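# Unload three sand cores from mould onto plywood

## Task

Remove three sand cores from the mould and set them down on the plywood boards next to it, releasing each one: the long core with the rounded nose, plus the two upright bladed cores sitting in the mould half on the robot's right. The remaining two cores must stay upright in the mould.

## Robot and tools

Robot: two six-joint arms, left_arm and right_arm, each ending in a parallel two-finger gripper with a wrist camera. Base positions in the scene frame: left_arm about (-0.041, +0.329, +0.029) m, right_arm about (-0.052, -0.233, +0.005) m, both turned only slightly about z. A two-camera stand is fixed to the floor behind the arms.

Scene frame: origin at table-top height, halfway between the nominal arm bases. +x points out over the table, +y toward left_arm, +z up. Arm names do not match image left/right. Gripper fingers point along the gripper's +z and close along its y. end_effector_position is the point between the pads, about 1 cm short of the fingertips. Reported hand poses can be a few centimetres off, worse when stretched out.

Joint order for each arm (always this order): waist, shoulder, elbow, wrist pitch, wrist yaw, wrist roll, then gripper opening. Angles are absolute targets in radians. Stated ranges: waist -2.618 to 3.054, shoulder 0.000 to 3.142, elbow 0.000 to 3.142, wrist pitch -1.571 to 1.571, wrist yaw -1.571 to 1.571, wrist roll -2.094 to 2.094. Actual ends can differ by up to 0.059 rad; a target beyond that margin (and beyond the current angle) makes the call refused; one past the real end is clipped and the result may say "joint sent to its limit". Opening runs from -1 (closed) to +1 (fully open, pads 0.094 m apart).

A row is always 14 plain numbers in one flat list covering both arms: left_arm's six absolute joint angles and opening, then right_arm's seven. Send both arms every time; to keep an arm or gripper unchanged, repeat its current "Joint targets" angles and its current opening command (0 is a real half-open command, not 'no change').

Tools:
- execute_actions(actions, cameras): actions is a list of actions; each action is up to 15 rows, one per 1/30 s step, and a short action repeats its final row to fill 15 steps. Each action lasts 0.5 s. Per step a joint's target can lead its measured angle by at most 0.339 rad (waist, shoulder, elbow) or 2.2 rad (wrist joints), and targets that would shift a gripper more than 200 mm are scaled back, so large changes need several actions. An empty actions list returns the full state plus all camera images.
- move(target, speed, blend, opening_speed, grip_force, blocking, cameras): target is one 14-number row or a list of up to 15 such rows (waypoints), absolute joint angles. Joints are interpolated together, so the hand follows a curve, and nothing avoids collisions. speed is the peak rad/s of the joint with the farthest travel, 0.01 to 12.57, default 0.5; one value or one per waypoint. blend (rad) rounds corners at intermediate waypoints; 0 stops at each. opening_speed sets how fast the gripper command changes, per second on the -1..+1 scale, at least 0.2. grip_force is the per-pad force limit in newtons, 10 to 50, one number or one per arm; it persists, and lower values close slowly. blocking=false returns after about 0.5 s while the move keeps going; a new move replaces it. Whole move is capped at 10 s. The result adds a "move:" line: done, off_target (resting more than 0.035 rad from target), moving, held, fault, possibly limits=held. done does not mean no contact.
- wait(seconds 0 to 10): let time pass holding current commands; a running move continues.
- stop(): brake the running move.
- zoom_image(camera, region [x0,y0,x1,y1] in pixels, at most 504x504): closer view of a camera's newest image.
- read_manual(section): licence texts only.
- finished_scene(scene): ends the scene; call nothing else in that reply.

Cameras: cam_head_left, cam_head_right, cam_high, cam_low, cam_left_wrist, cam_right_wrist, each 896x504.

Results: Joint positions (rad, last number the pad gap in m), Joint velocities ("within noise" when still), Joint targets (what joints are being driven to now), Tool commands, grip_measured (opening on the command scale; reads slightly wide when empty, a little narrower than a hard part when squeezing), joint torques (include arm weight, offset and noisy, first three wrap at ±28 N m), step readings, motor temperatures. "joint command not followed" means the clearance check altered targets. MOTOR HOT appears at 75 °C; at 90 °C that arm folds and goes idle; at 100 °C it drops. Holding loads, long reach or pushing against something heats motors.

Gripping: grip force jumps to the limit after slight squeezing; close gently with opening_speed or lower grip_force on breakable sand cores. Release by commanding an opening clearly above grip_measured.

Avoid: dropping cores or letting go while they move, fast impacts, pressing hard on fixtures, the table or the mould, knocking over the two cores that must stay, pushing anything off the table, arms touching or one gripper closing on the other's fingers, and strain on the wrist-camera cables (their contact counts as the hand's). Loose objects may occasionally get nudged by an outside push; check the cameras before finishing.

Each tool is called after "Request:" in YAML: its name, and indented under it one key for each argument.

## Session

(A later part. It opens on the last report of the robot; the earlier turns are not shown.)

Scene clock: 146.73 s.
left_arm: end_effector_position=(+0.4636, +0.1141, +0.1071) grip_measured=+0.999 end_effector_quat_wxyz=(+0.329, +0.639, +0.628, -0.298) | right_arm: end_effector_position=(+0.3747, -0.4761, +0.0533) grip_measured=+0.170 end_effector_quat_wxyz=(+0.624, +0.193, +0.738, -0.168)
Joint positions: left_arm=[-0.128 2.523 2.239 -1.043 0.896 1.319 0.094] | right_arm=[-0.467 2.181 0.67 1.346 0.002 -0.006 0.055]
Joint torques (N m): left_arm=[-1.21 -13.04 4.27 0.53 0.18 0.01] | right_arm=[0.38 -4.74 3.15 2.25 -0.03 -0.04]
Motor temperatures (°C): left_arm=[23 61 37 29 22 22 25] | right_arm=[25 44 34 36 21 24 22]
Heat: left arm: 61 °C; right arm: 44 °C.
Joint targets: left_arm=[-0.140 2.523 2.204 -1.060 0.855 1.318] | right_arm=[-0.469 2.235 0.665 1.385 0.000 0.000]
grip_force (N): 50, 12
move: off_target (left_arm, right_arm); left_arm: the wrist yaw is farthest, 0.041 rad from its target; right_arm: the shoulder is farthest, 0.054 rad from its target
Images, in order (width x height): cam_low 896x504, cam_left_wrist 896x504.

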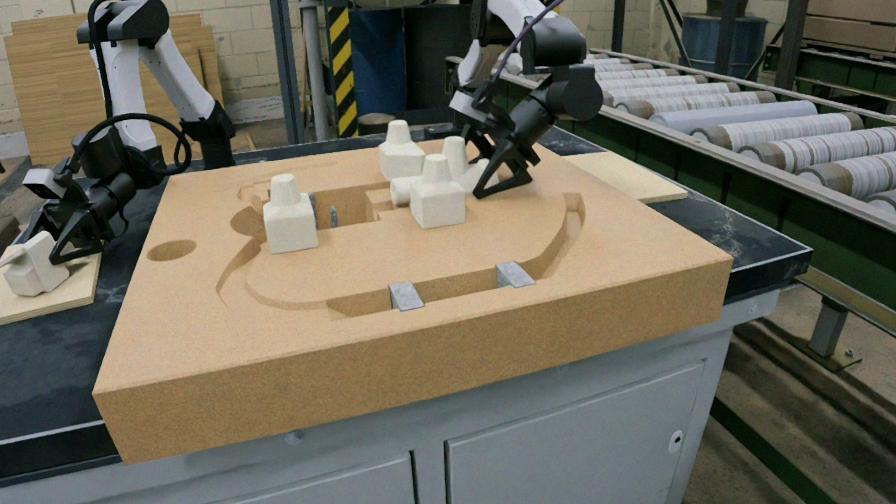

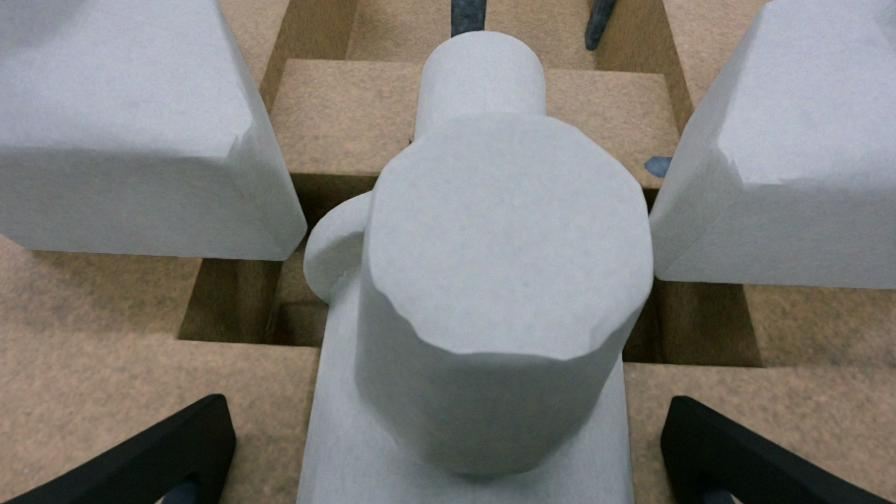

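Request:
move:
  target:
    - [-0.132,2.52,2.225,-1.055,0.88,1.318,1,-0.469,2.225,0.6648,1.385,0,0,0]
    - [-0.132,2.52,2.225,-1.055,0.88,1.318,0,-0.469,2.225,0.6648,1.385,0,0,0.2]
    - [-0.132,2.52,2.225,-1.055,0.88,1.318,0,-0.469,2.215,0.6648,1.385,0,0,0.7]
  speed: 0.2
  opening_speed: 0.35
  cameras: ["cam_low","cam_left_wrist","cam_right_wrist"]

Request:
zoom_image:
  camera: "cam_low"
  region: [0, 120, 220, 340]

Request:
zoom_image:
  camera: "cam_low"
  region: [360, 50, 600, 240]

Scene clock: 160.83 s.
left_arm: end_effector_position=(+0.4613, +0.1132, +0.1081) grip_measured=+0.448 end_effector_quat_wxyz=(+0.328, +0.638, +0.627, -0.305) | right_arm: end_effector_position=(+0.3723, -0.4748, +0.0361) grip_measured=+0.698 end_effector_quat_wxyz=(+0.609, +0.197, +0.751, -0.164)
Joint positions: left_arm=[-0.128 2.523 2.239 -1.053 0.907 1.322 0.068] | right_arm=[-0.467 2.213 0.67 1.338 0.002 -0.006 0.08]
Joint torques (N m): left_arm=[-0.44 -13.23 6.24 0.67 0.32 -0.01] | right_arm=[0.06 -10.17 3.04 2.39 -0.01 -0.02]
Motor temperatures (°C): left_arm=[23 62 37 29 22 22 25] | right_arm=[25 42 33 39 21 24 22]
Heat: left arm: 62 °C; right arm: 42 °C.
Joint targets: left_arm=[-0.132 2.520 2.225 -1.055 0.880 1.318] | right_arm=[-0.469 2.215 0.665 1.385 0.000 0.000]
grip_force (N): 50, 12
move: off_target (right_arm); target 2's new numbers were sent with right_arm's shoulder 0.044 rad from that target; target 3's new numbers were sent with right_arm's wrist pitch 0.047 rad from that target; right_arm: the wrist pitch is farthest, 0.047 rad from its target
Images, in order (width x height): cam_low 896x504, cam_left_wrist 896x504, cam_right_wrist 896x504.

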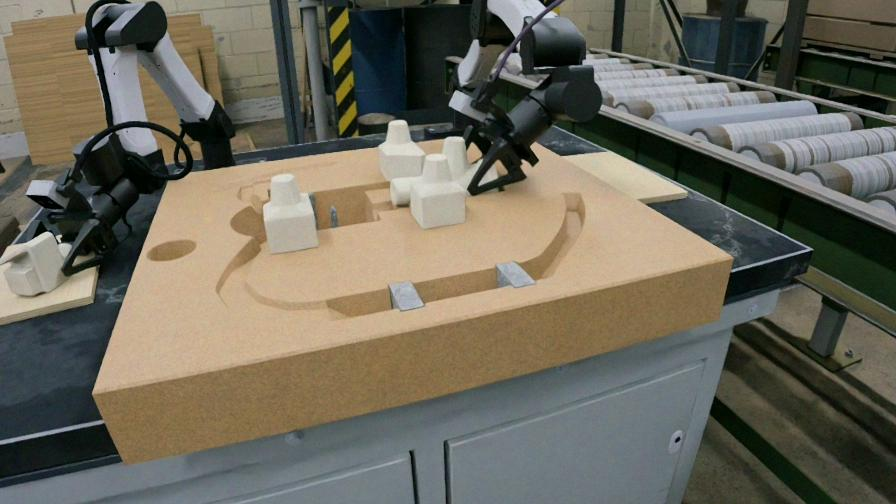

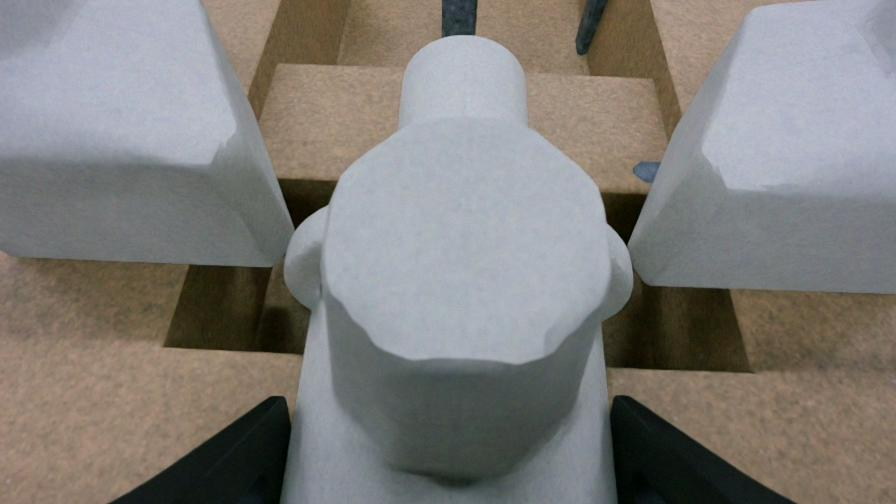

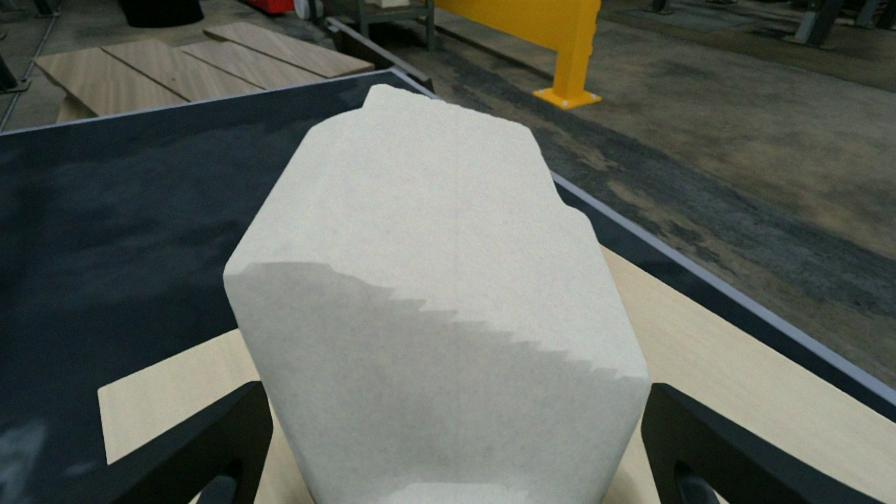

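Scaled by 2.291 from the camera's 896x504 image, which has a finer 1280x720 frame.

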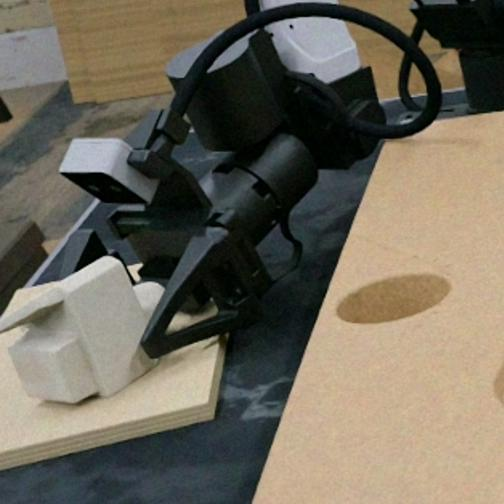

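Scaled by 2.100 from the camera's 896x504 image, which has a finer 1280x720 frame.

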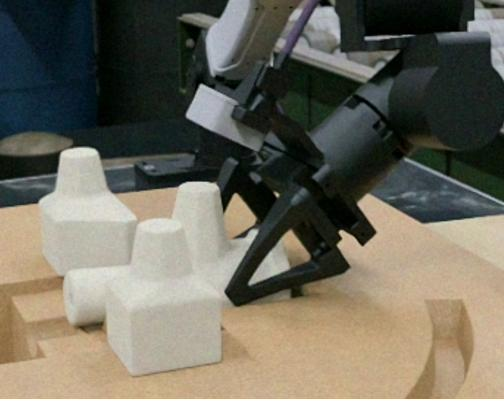

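Request:
move:
  target:
    - [-0.132,2.53,2.53,-1.38,0.88,1.318,0,-0.469,1.70,0.68,0.75,0,0,0.7]
    - [-0.118,2.32,2.34,-1.43,0.90,1.353,0,-0.25,1.6,1.2,-0.3,0,0,0.7]
    - [-0.061,2.13,2.151,-1.49,0.9,1.43,0,0.2,1.7,1.731,-0.831,0,0.1,1]
  speed: [0.35,0.7,0.5]
  blend: [0.03,0.03,0]
  grip_force: [50,40]
  cameras: ["all"]

Request:
zoom_image:
  camera: "cam_low"
  region: [360, 30, 600, 220]

Scene clock: 175.97 s.
left_arm: end_effector_position=(+0.3771, +0.1672, +0.2068) grip_measured=+0.439 end_effector_quat_wxyz=(+0.251, +0.635, +0.670, -0.292) | right_arm: end_effector_position=(+0.4095, -0.1634, +0.2673) grip_measured=+0.998 end_effector_quat_wxyz=(+0.372, -0.030, +0.927, +0.044)
Joint positions: left_arm=[-0.066 2.2 2.15 -1.481 0.789 1.413 0.068] | right_arm=[0.201 1.686 1.707 -0.824 0.002 0.087 0.094]
Joint torques (N m): left_arm=[0.42 -16.8 7.09 0.27 1.72 0.19] | right_arm=[0.25 -7.65 8.35 1.48 -0.03 0.08]
Motor temperatures (°C): left_arm=[23 68 37 28 23 22 26] | right_arm=[25 43 34 39 21 24 22]
Heat: left arm: 68 °C; right arm: 43 °C.
Joint targets: left_arm=[-0.061 2.130 2.151 -1.490 0.900 1.430] | right_arm=[0.200 1.700 1.731 -0.831 0.000 0.100]
grip_force (N): 50, 40
move: off_target (left_arm); left_arm: the wrist yaw is farthest, 0.111 rad from its target

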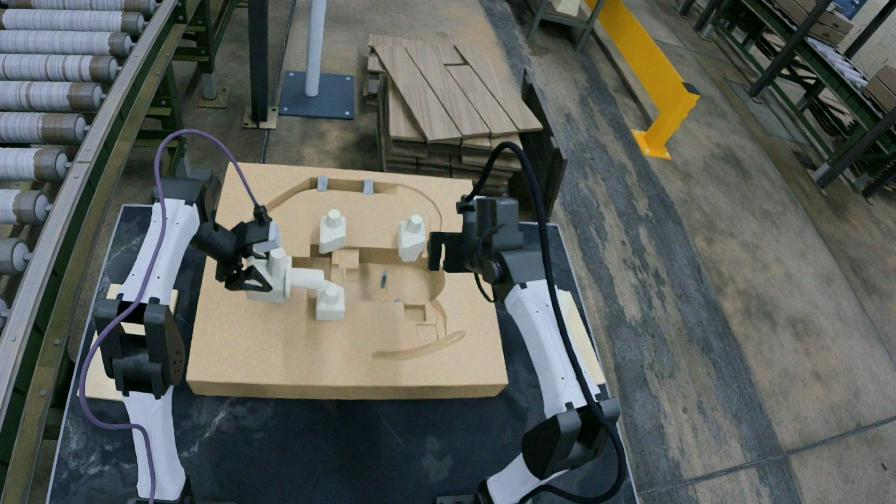

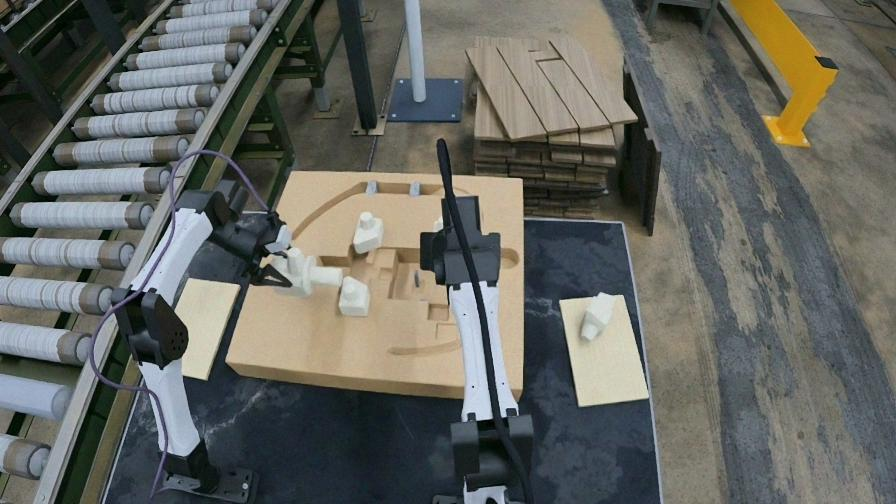

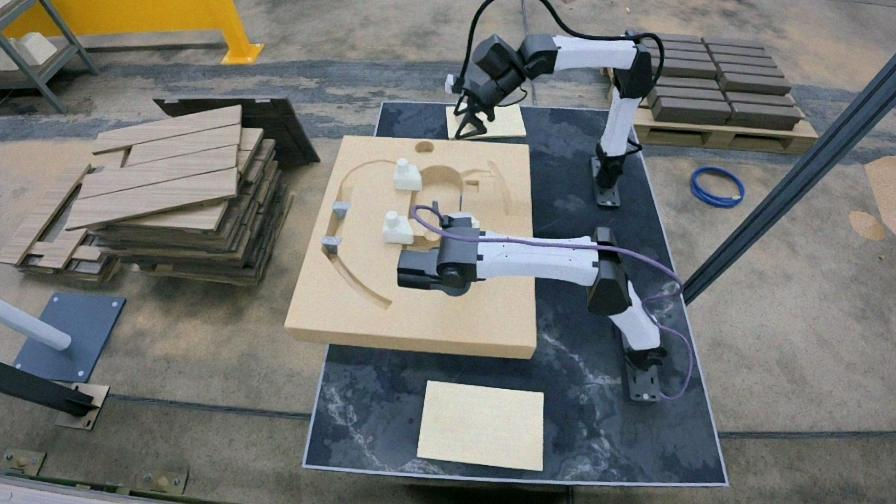

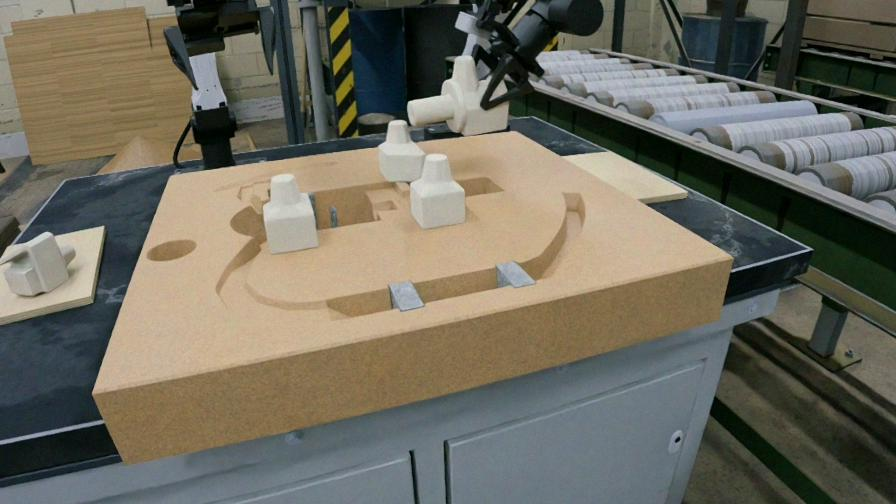

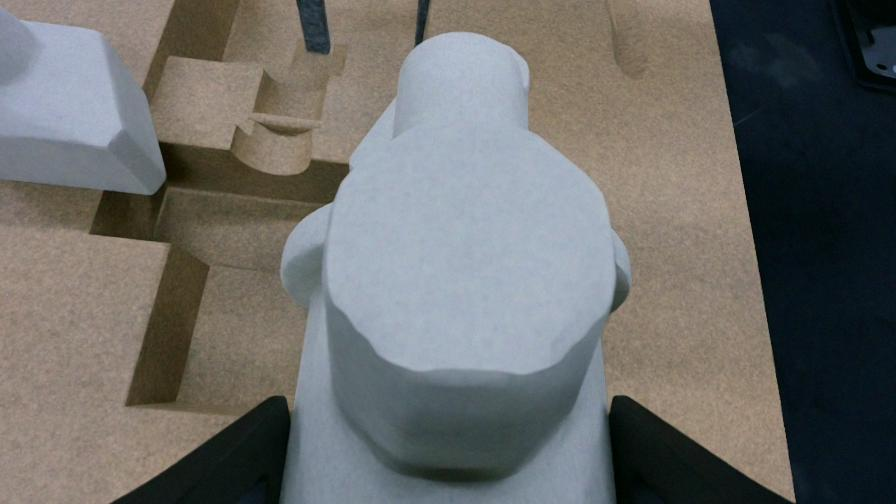

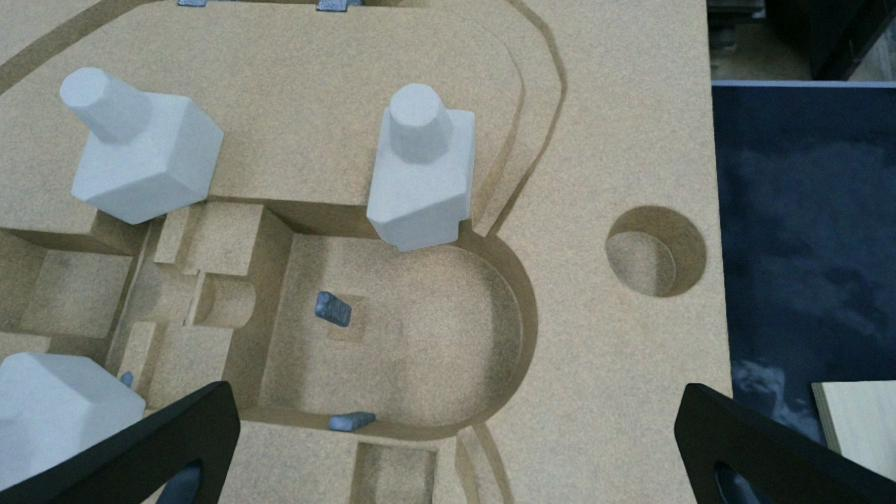

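Scaled by 2.100 from the camera's 896x504 image, which has a finer 1280x720 frame.

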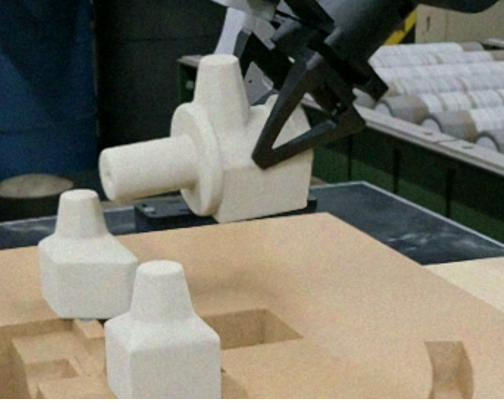

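Request:
move:
  target:
    - [0.10,1.72,1.75,-1.0,0.5,0.8,0,0.408,1.84,0.766,0.834,0.413,0,1]
    - [0.351,1.345,0.752,0.01,0,0,0,0.302,2.2548,1.355,0.66,0.307,0,1]
    - [0.351,1.48,0.64,0.22,0,0,0,0.302,2.2548,1.355,0.66,0.307,0,1]
  speed: [0.8,0.6,0.2]
  blend: [0.1,0.02,0]
  cameras: ["all"]

Request:
zoom_image:
  camera: "cam_low"
  region: [500, 20, 720, 220]

Request:
zoom_image:
  camera: "cam_high"
  region: [380, 280, 620, 480]

Scene clock: 201.50 s.
left_arm: end_effector_position=(+0.3176, +0.4473, +0.0802) grip_measured=+0.439 end_effector_quat_wxyz=(+0.373, -0.143, +0.915, +0.057) | right_arm: end_effector_position=(+0.5555, -0.1311, +0.1128) grip_measured=+0.998 end_effector_quat_wxyz=(+0.621, +0.003, +0.783, -0.044)
Joint positions: left_arm=[0.35 1.495 0.628 0.071 0.015 0.011 0.068] | right_arm=[0.306 2.237 1.327 0.669 0.322 0.009 0.094]
Joint torques (N m): left_arm=[0.02 -6.6 8.29 3.21 -0.07 -0.11] | right_arm=[-0.01 -11.85 8.12 1.82 -0.14 -0.15]
Motor temperatures (°C): left_arm=[23 83 38 30 25 22 27] | right_arm=[25 42 37 37 21 24 22]
Heat: left arm: 83 °C; right arm: 42 °C. Fold the left arm in close to its base, or ease its load, before you think long.
Joint targets: left_arm=[0.351 1.480 0.640 0.220 0.000 0.000] | right_arm=[0.302 2.255 1.355 0.660 0.307 0.000]
MOTOR HOT: the shoulder of the left arm reports 83 °C; the controller's stop level is 90 °C. To cool a motor, set the load down, stop pushing, or move to a pose that needs little force.
grip_force (N): 50, 40
move: off_target (left_arm); left_arm: the wrist pitch is farthest, 0.149 rad from its target

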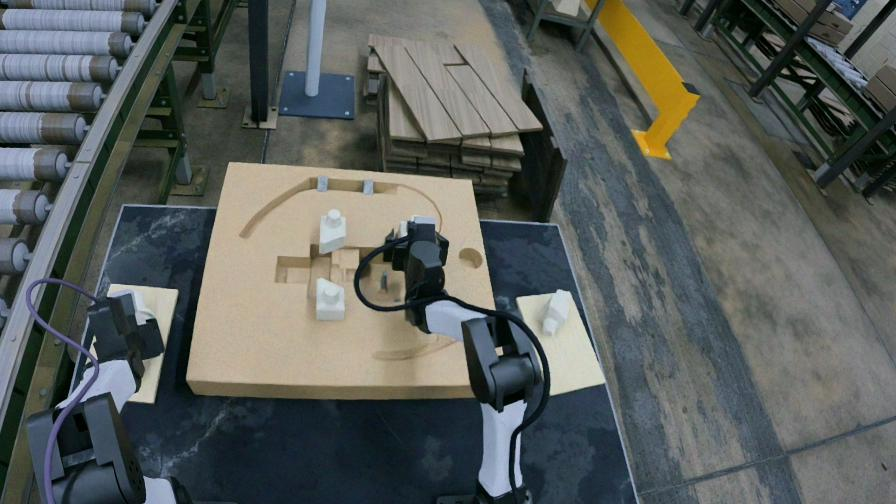

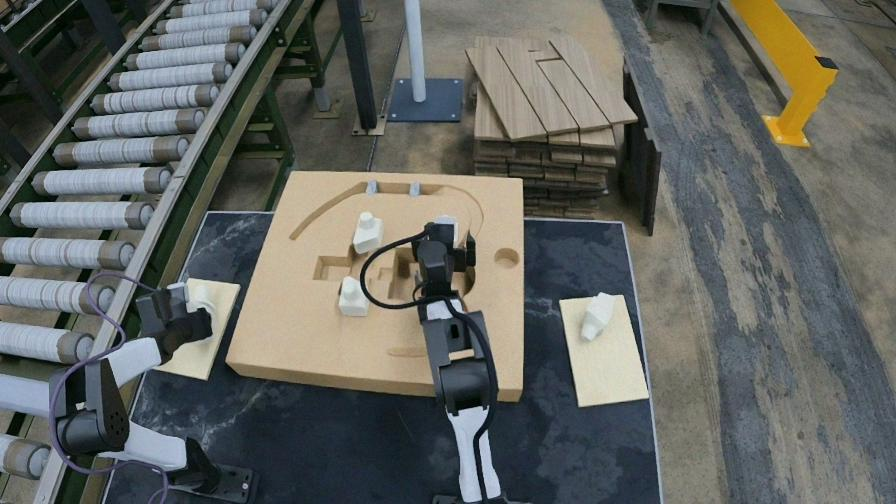

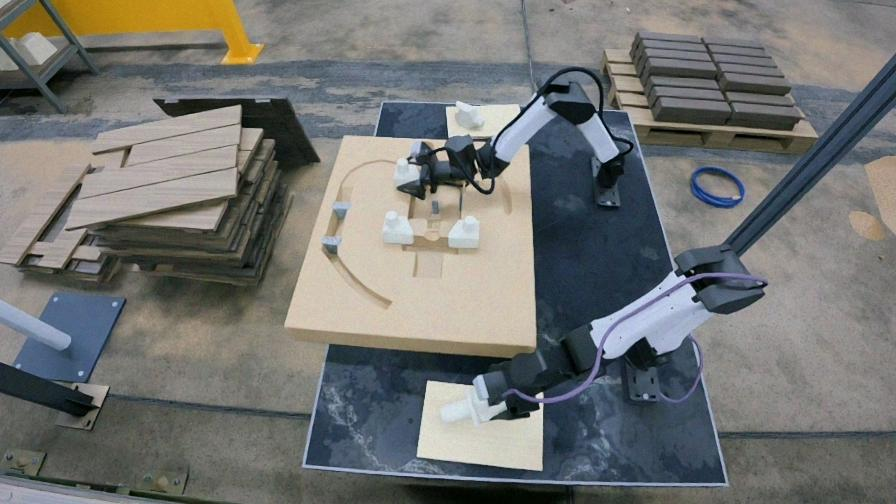

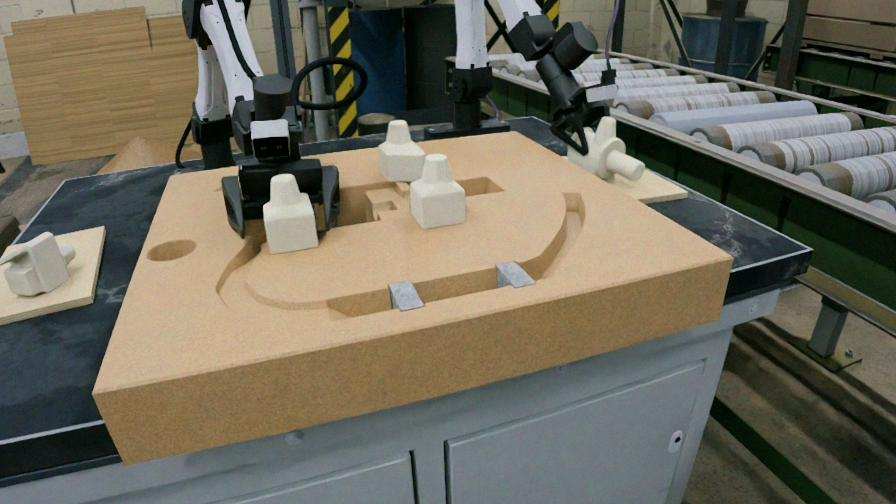

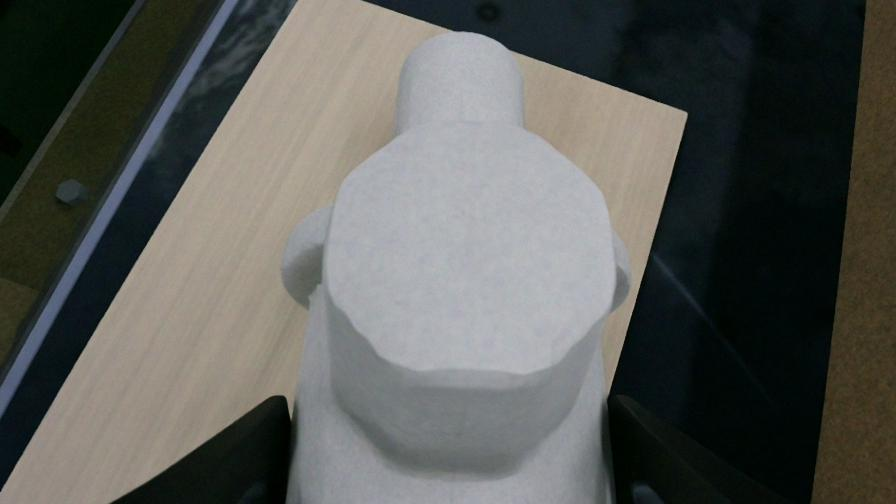

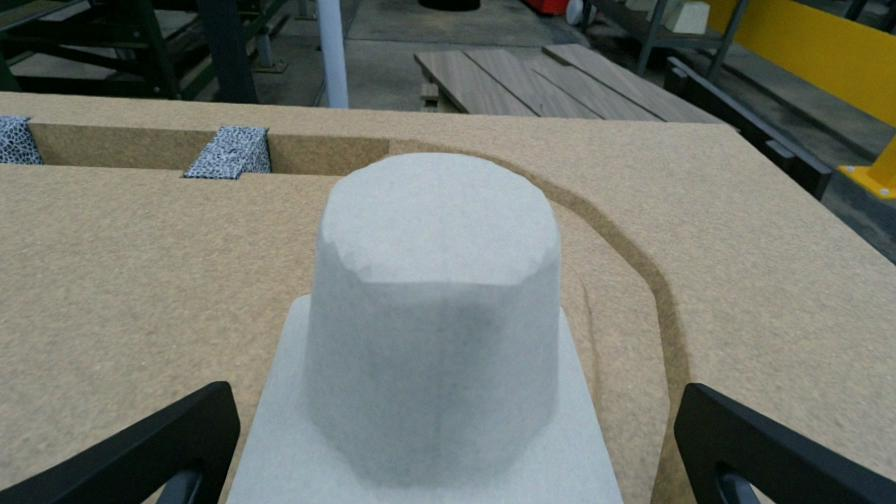

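Scaled by 2.291 from the camera's 896x504 image, which has a finer 1280x720 frame.

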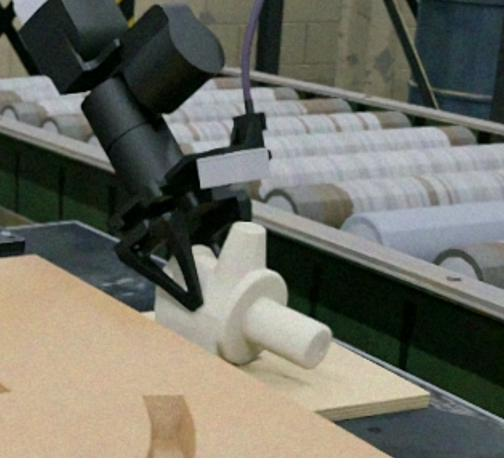

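Scaled by 2.100 from the camera's 896x504 image, which has a finer 1280x720 frame.

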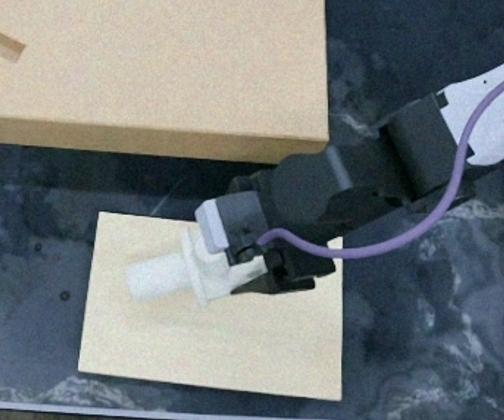

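Request:
move:
  target:
    - [0.351,1.515,0.63,0.245,0,0,0,0.309,2.2548,1.355,0.66,0.307,0,1]
    - [0.351,1.53,0.63,0.26,0,0,0.3,0.309,2.2548,1.355,0.66,0.307,0,0]
  speed: [0.15,0.1]
  opening_speed: 0.6
  grip_force: [20,40]
  cameras: ["cam_low","cam_right_wrist"]

Request:
zoom_image:
  camera: "cam_low"
  region: [500, 20, 720, 220]

Scene clock: 210.90 s.
left_arm: end_effector_position=(+0.3271, +0.4505, +0.0784) grip_measured=+0.454 end_effector_quat_wxyz=(+0.388, -0.142, +0.909, +0.059) | right_arm: end_effector_position=(+0.5553, -0.1279, +0.1125) grip_measured=+0.176 end_effector_quat_wxyz=(+0.620, -0.002, +0.783, -0.039)
Joint positions: left_arm=[0.35 1.535 0.628 0.143 0.015 0.011 0.068] | right_arm=[0.308 2.237 1.327 0.668 0.31 0.009 0.055]
Joint torques (N m): left_arm=[0.03 -6 7.25 2.92 -0.07 -0.08] | right_arm=[0.35 -11.88 8.08 1.79 -0.04 -0.14]
Motor temperatures (°C): left_arm=[23 73 38 35 24 22 27] | right_arm=[25 44 37 38 21 24 22]
Heat: left arm: 73 °C; right arm: 44 °C. Fold the left arm in close to its base, or ease its load, before you think long.
Joint targets: left_arm=[0.351 1.530 0.630 0.260 0.000 0.000] | right_arm=[0.309 2.255 1.355 0.660 0.307 0.000]
MOTOR HOT: still on. The shoulder of the left arm reports 73 °C.
grip_force (N): 20, 40
move: off_target (left_arm); target 2's new numbers were sent with left_arm's wrist pitch 0.117 rad from that target; left_arm: the wrist pitch is farthest, 0.117 rad from its target
Images, in order (width x height): cam_low 896x504, cam_right_wrist 896x504.

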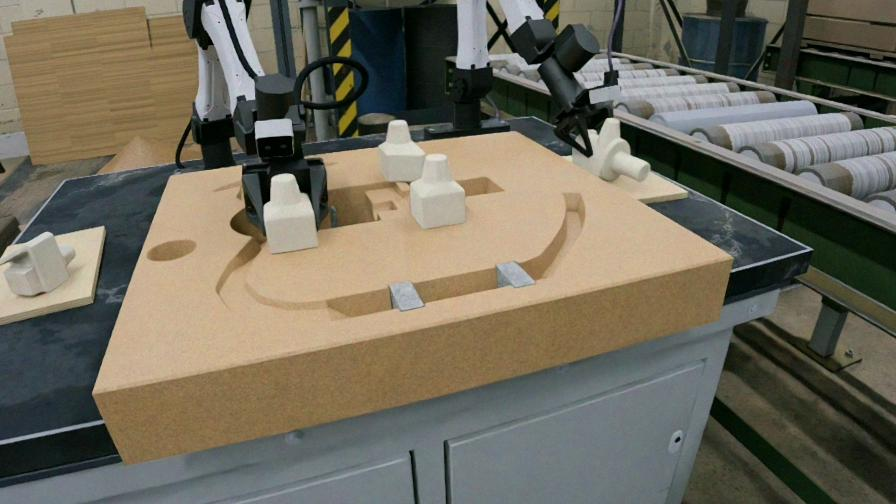

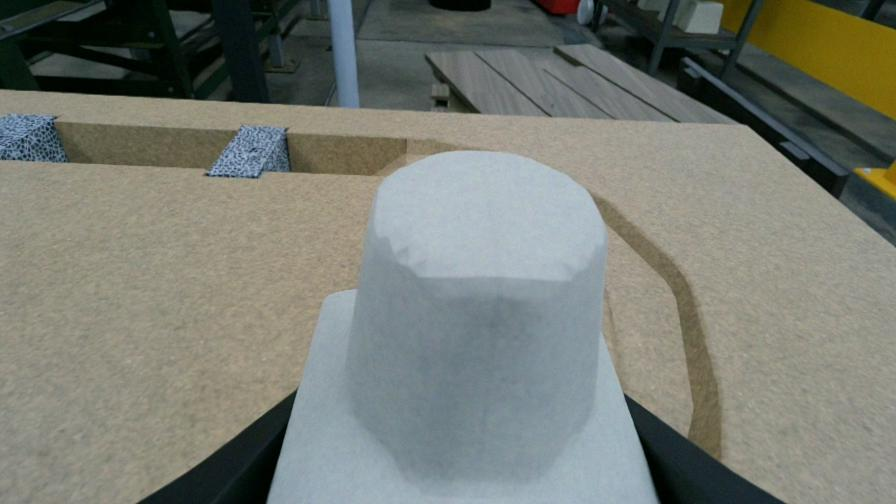

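Scaled by 2.291 from the camera's 896x504 image, which has a finer 1280x720 frame.

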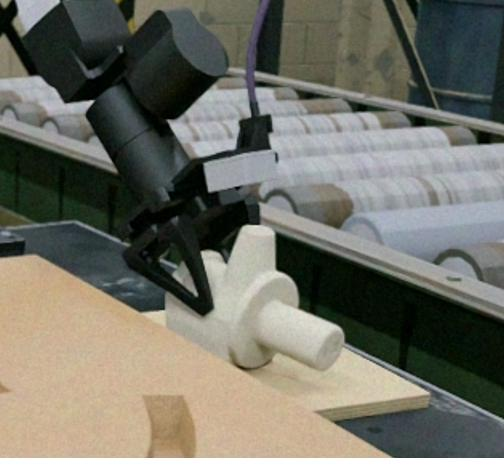

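Request:
move:
  target:
    - [0.351,1.575,0.63,0.29,0,0,0.3,0.309,2.16,1.40,0.54,0.307,0,0]
    - [0.351,1.575,0.63,0.29,0,0,0.3,0.309,2.078,1.489,0.38,0.307,0,0]
  speed: [0.15,0.4]
  blend: [0.03,0]
  cameras: ["cam_low","cam_right_wrist"]

Request:
zoom_image:
  camera: "cam_low"
  region: [500, 20, 720, 220]

Scene clock: 219.47 s.
left_arm: end_effector_position=(+0.3352, +0.4532, +0.0770) grip_measured=+0.454 end_effector_quat_wxyz=(+0.401, -0.141, +0.903, +0.061) | right_arm: end_effector_position=(+0.5536, -0.1266, +0.1409) grip_measured=+0.165 end_effector_quat_wxyz=(+0.567, -0.018, +0.822, -0.049)
Joint positions: left_arm=[0.35 1.57 0.628 0.206 0.015 0.011 0.068] | right_arm=[0.308 2.142 1.446 0.317 0.301 0.009 0.055]
Joint torques (N m): left_arm=[0.02 -5.29 7.2 2.62 -0.06 -0.08] | right_arm=[0.32 -20.03 9.8 2.44 0.11 -0.14]
Motor temperatures (°C): left_arm=[23 67 38 36 24 22 26] | right_arm=[25 47 38 39 21 24 22]
Heat: left arm: 67 °C; right arm: 47 °C.
Joint targets: left_arm=[0.351 1.575 0.630 0.290 0.000 0.000] | right_arm=[0.309 2.078 1.489 0.380 0.307 0.000]
MOTOR HOT: cleared for the motors of the left arm.
grip_force (N): 20, 40
move: off_target (left_arm, right_arm); left_arm: the wrist pitch is farthest, 0.084 rad from its target; right_arm: the shoulder is farthest, 0.064 rad from its target
Images, in order (width x height): cam_low 896x504, cam_right_wrist 896x504.

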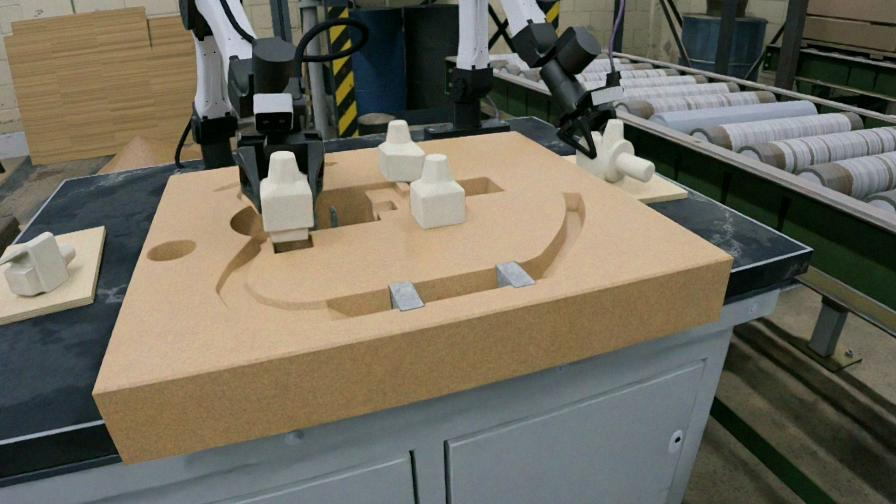

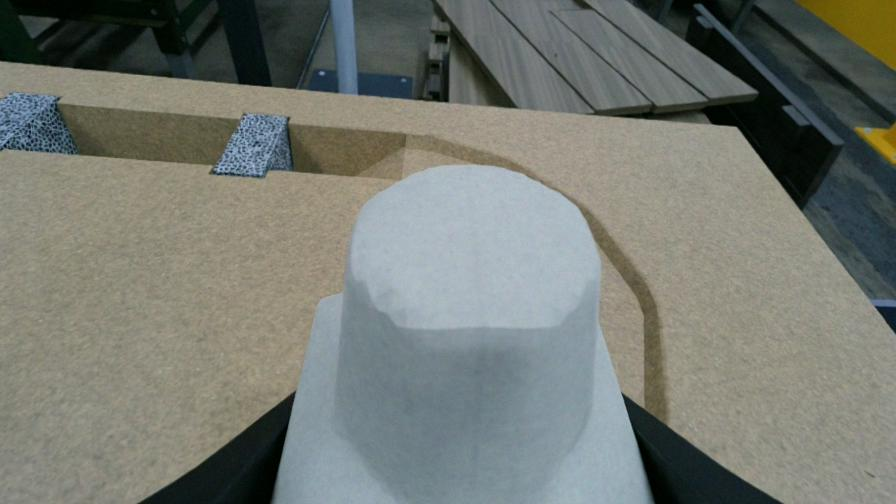

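Scaled by 2.291 from the camera's 896x504 image, which has a finer 1280x720 frame.

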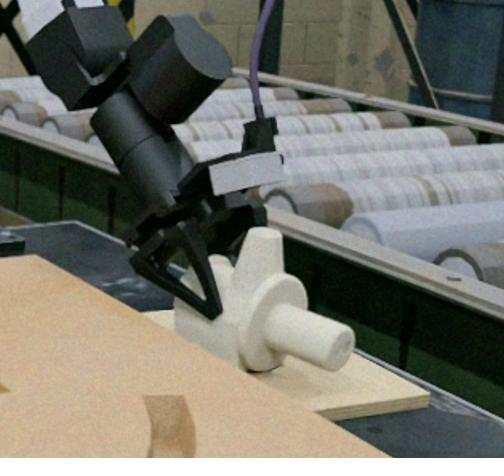

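Request:
move:
  target:
    - [0.351,1.61,0.63,0.29,0,0,0.3,0.309,1.95,1.5,0.15,0.307,0,0]
    - [0.351,1.61,0.63,0.29,0,0,0.3,-0.3,1.594,1.455,-0.63,0.1,0,0]
    - [0.351,1.61,0.63,0.29,0,0,0.3,-0.719,1.735,1.702,-1.167,0,0,0]
  speed: [0.4,0.8,0.8]
  blend: [0.05,0.1,0]
  cameras: ["cam_low","cam_right_wrist","cam_left_wrist"]

Request:
zoom_image:
  camera: "cam_low"
  region: [500, 20, 720, 220]

Scene clock: 232.77 s.
left_arm: end_effector_position=(+0.3400, +0.4549, +0.0755) grip_measured=+0.454 end_effector_quat_wxyz=(+0.408, -0.140, +0.900, +0.063) | right_arm: end_effector_position=(+0.2252, -0.5060, +0.1843) grip_measured=+0.165 end_effector_quat_wxyz=(+0.143, +0.377, +0.913, -0.063)
Joint positions: left_arm=[0.35 1.594 0.628 0.246 0.015 0.011 0.068] | right_arm=[-0.723 1.735 1.659 -1.181 0.011 0.009 0.055]
Joint torques (N m): left_arm=[0.05 -4.42 7.19 2.23 -0.07 -0.1] | right_arm=[0.69 -9.13 9.42 1.02 -0.11 -0.16]
Motor temperatures (°C): left_arm=[23 60 37 38 23 22 26] | right_arm=[25 54 39 42 21 24 23]
Heat: left arm: 60 °C; right arm: 54 °C.
Joint targets: left_arm=[0.351 1.610 0.630 0.290 0.000 0.000] | right_arm=[-0.719 1.735 1.702 -1.167 0.000 0.000]
grip_force (N): 20, 40
move: off_target (left_arm, right_arm); left_arm: the wrist pitch is farthest, 0.044 rad from its target; right_arm: the elbow is farthest, 0.043 rad from its target
Images, in order (width x height): cam_low 896x504, cam_left_wrist 896x504, cam_right_wrist 896x504.

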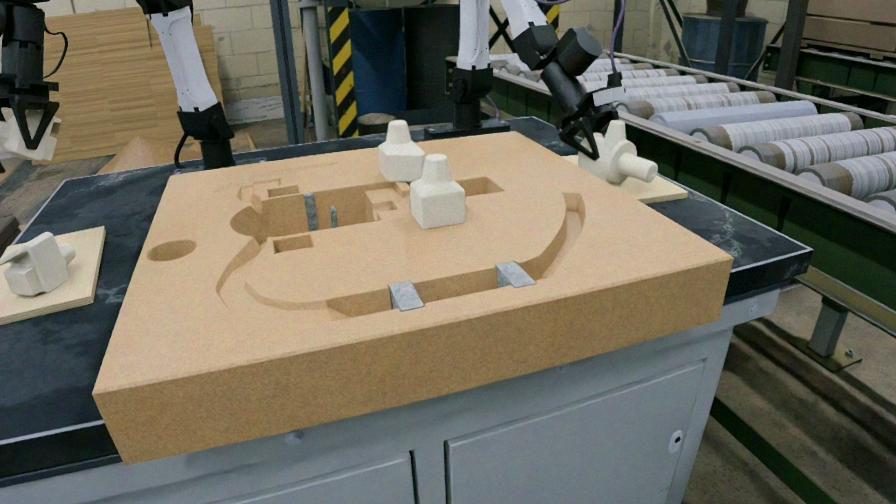

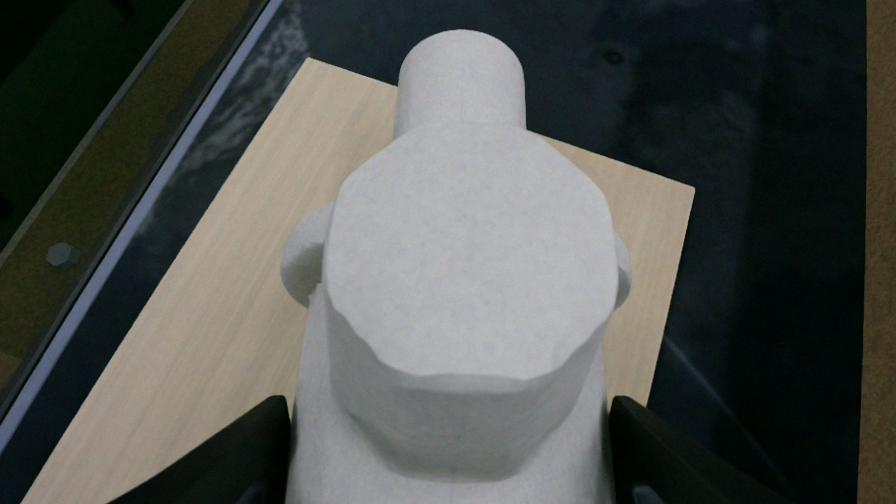

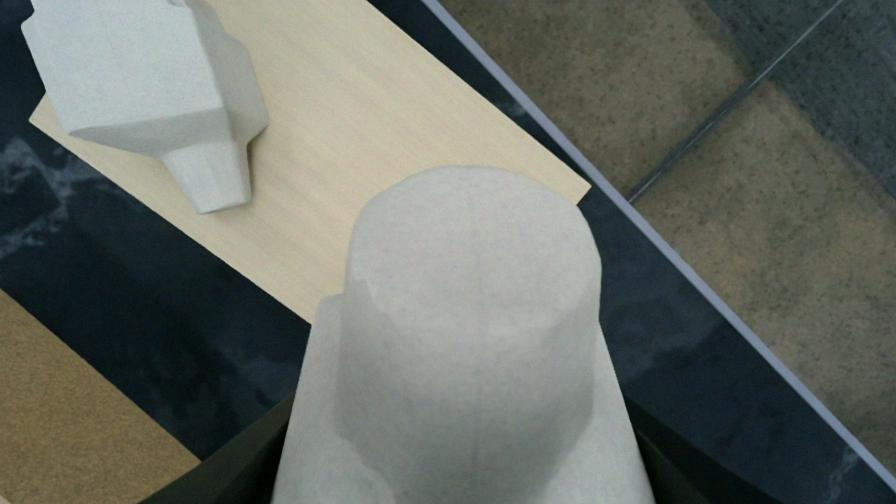

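Scaled by 2.291 from the camera's 896x504 image, which has a finer 1280x720 frame.

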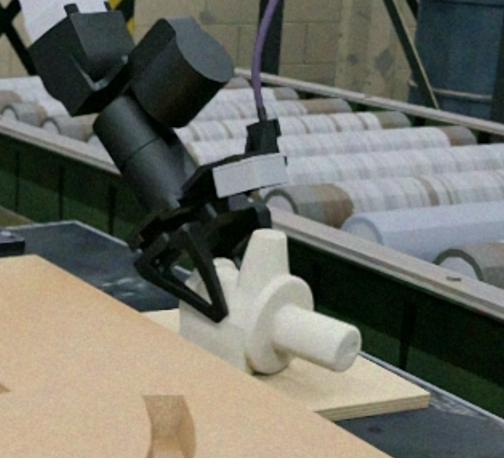

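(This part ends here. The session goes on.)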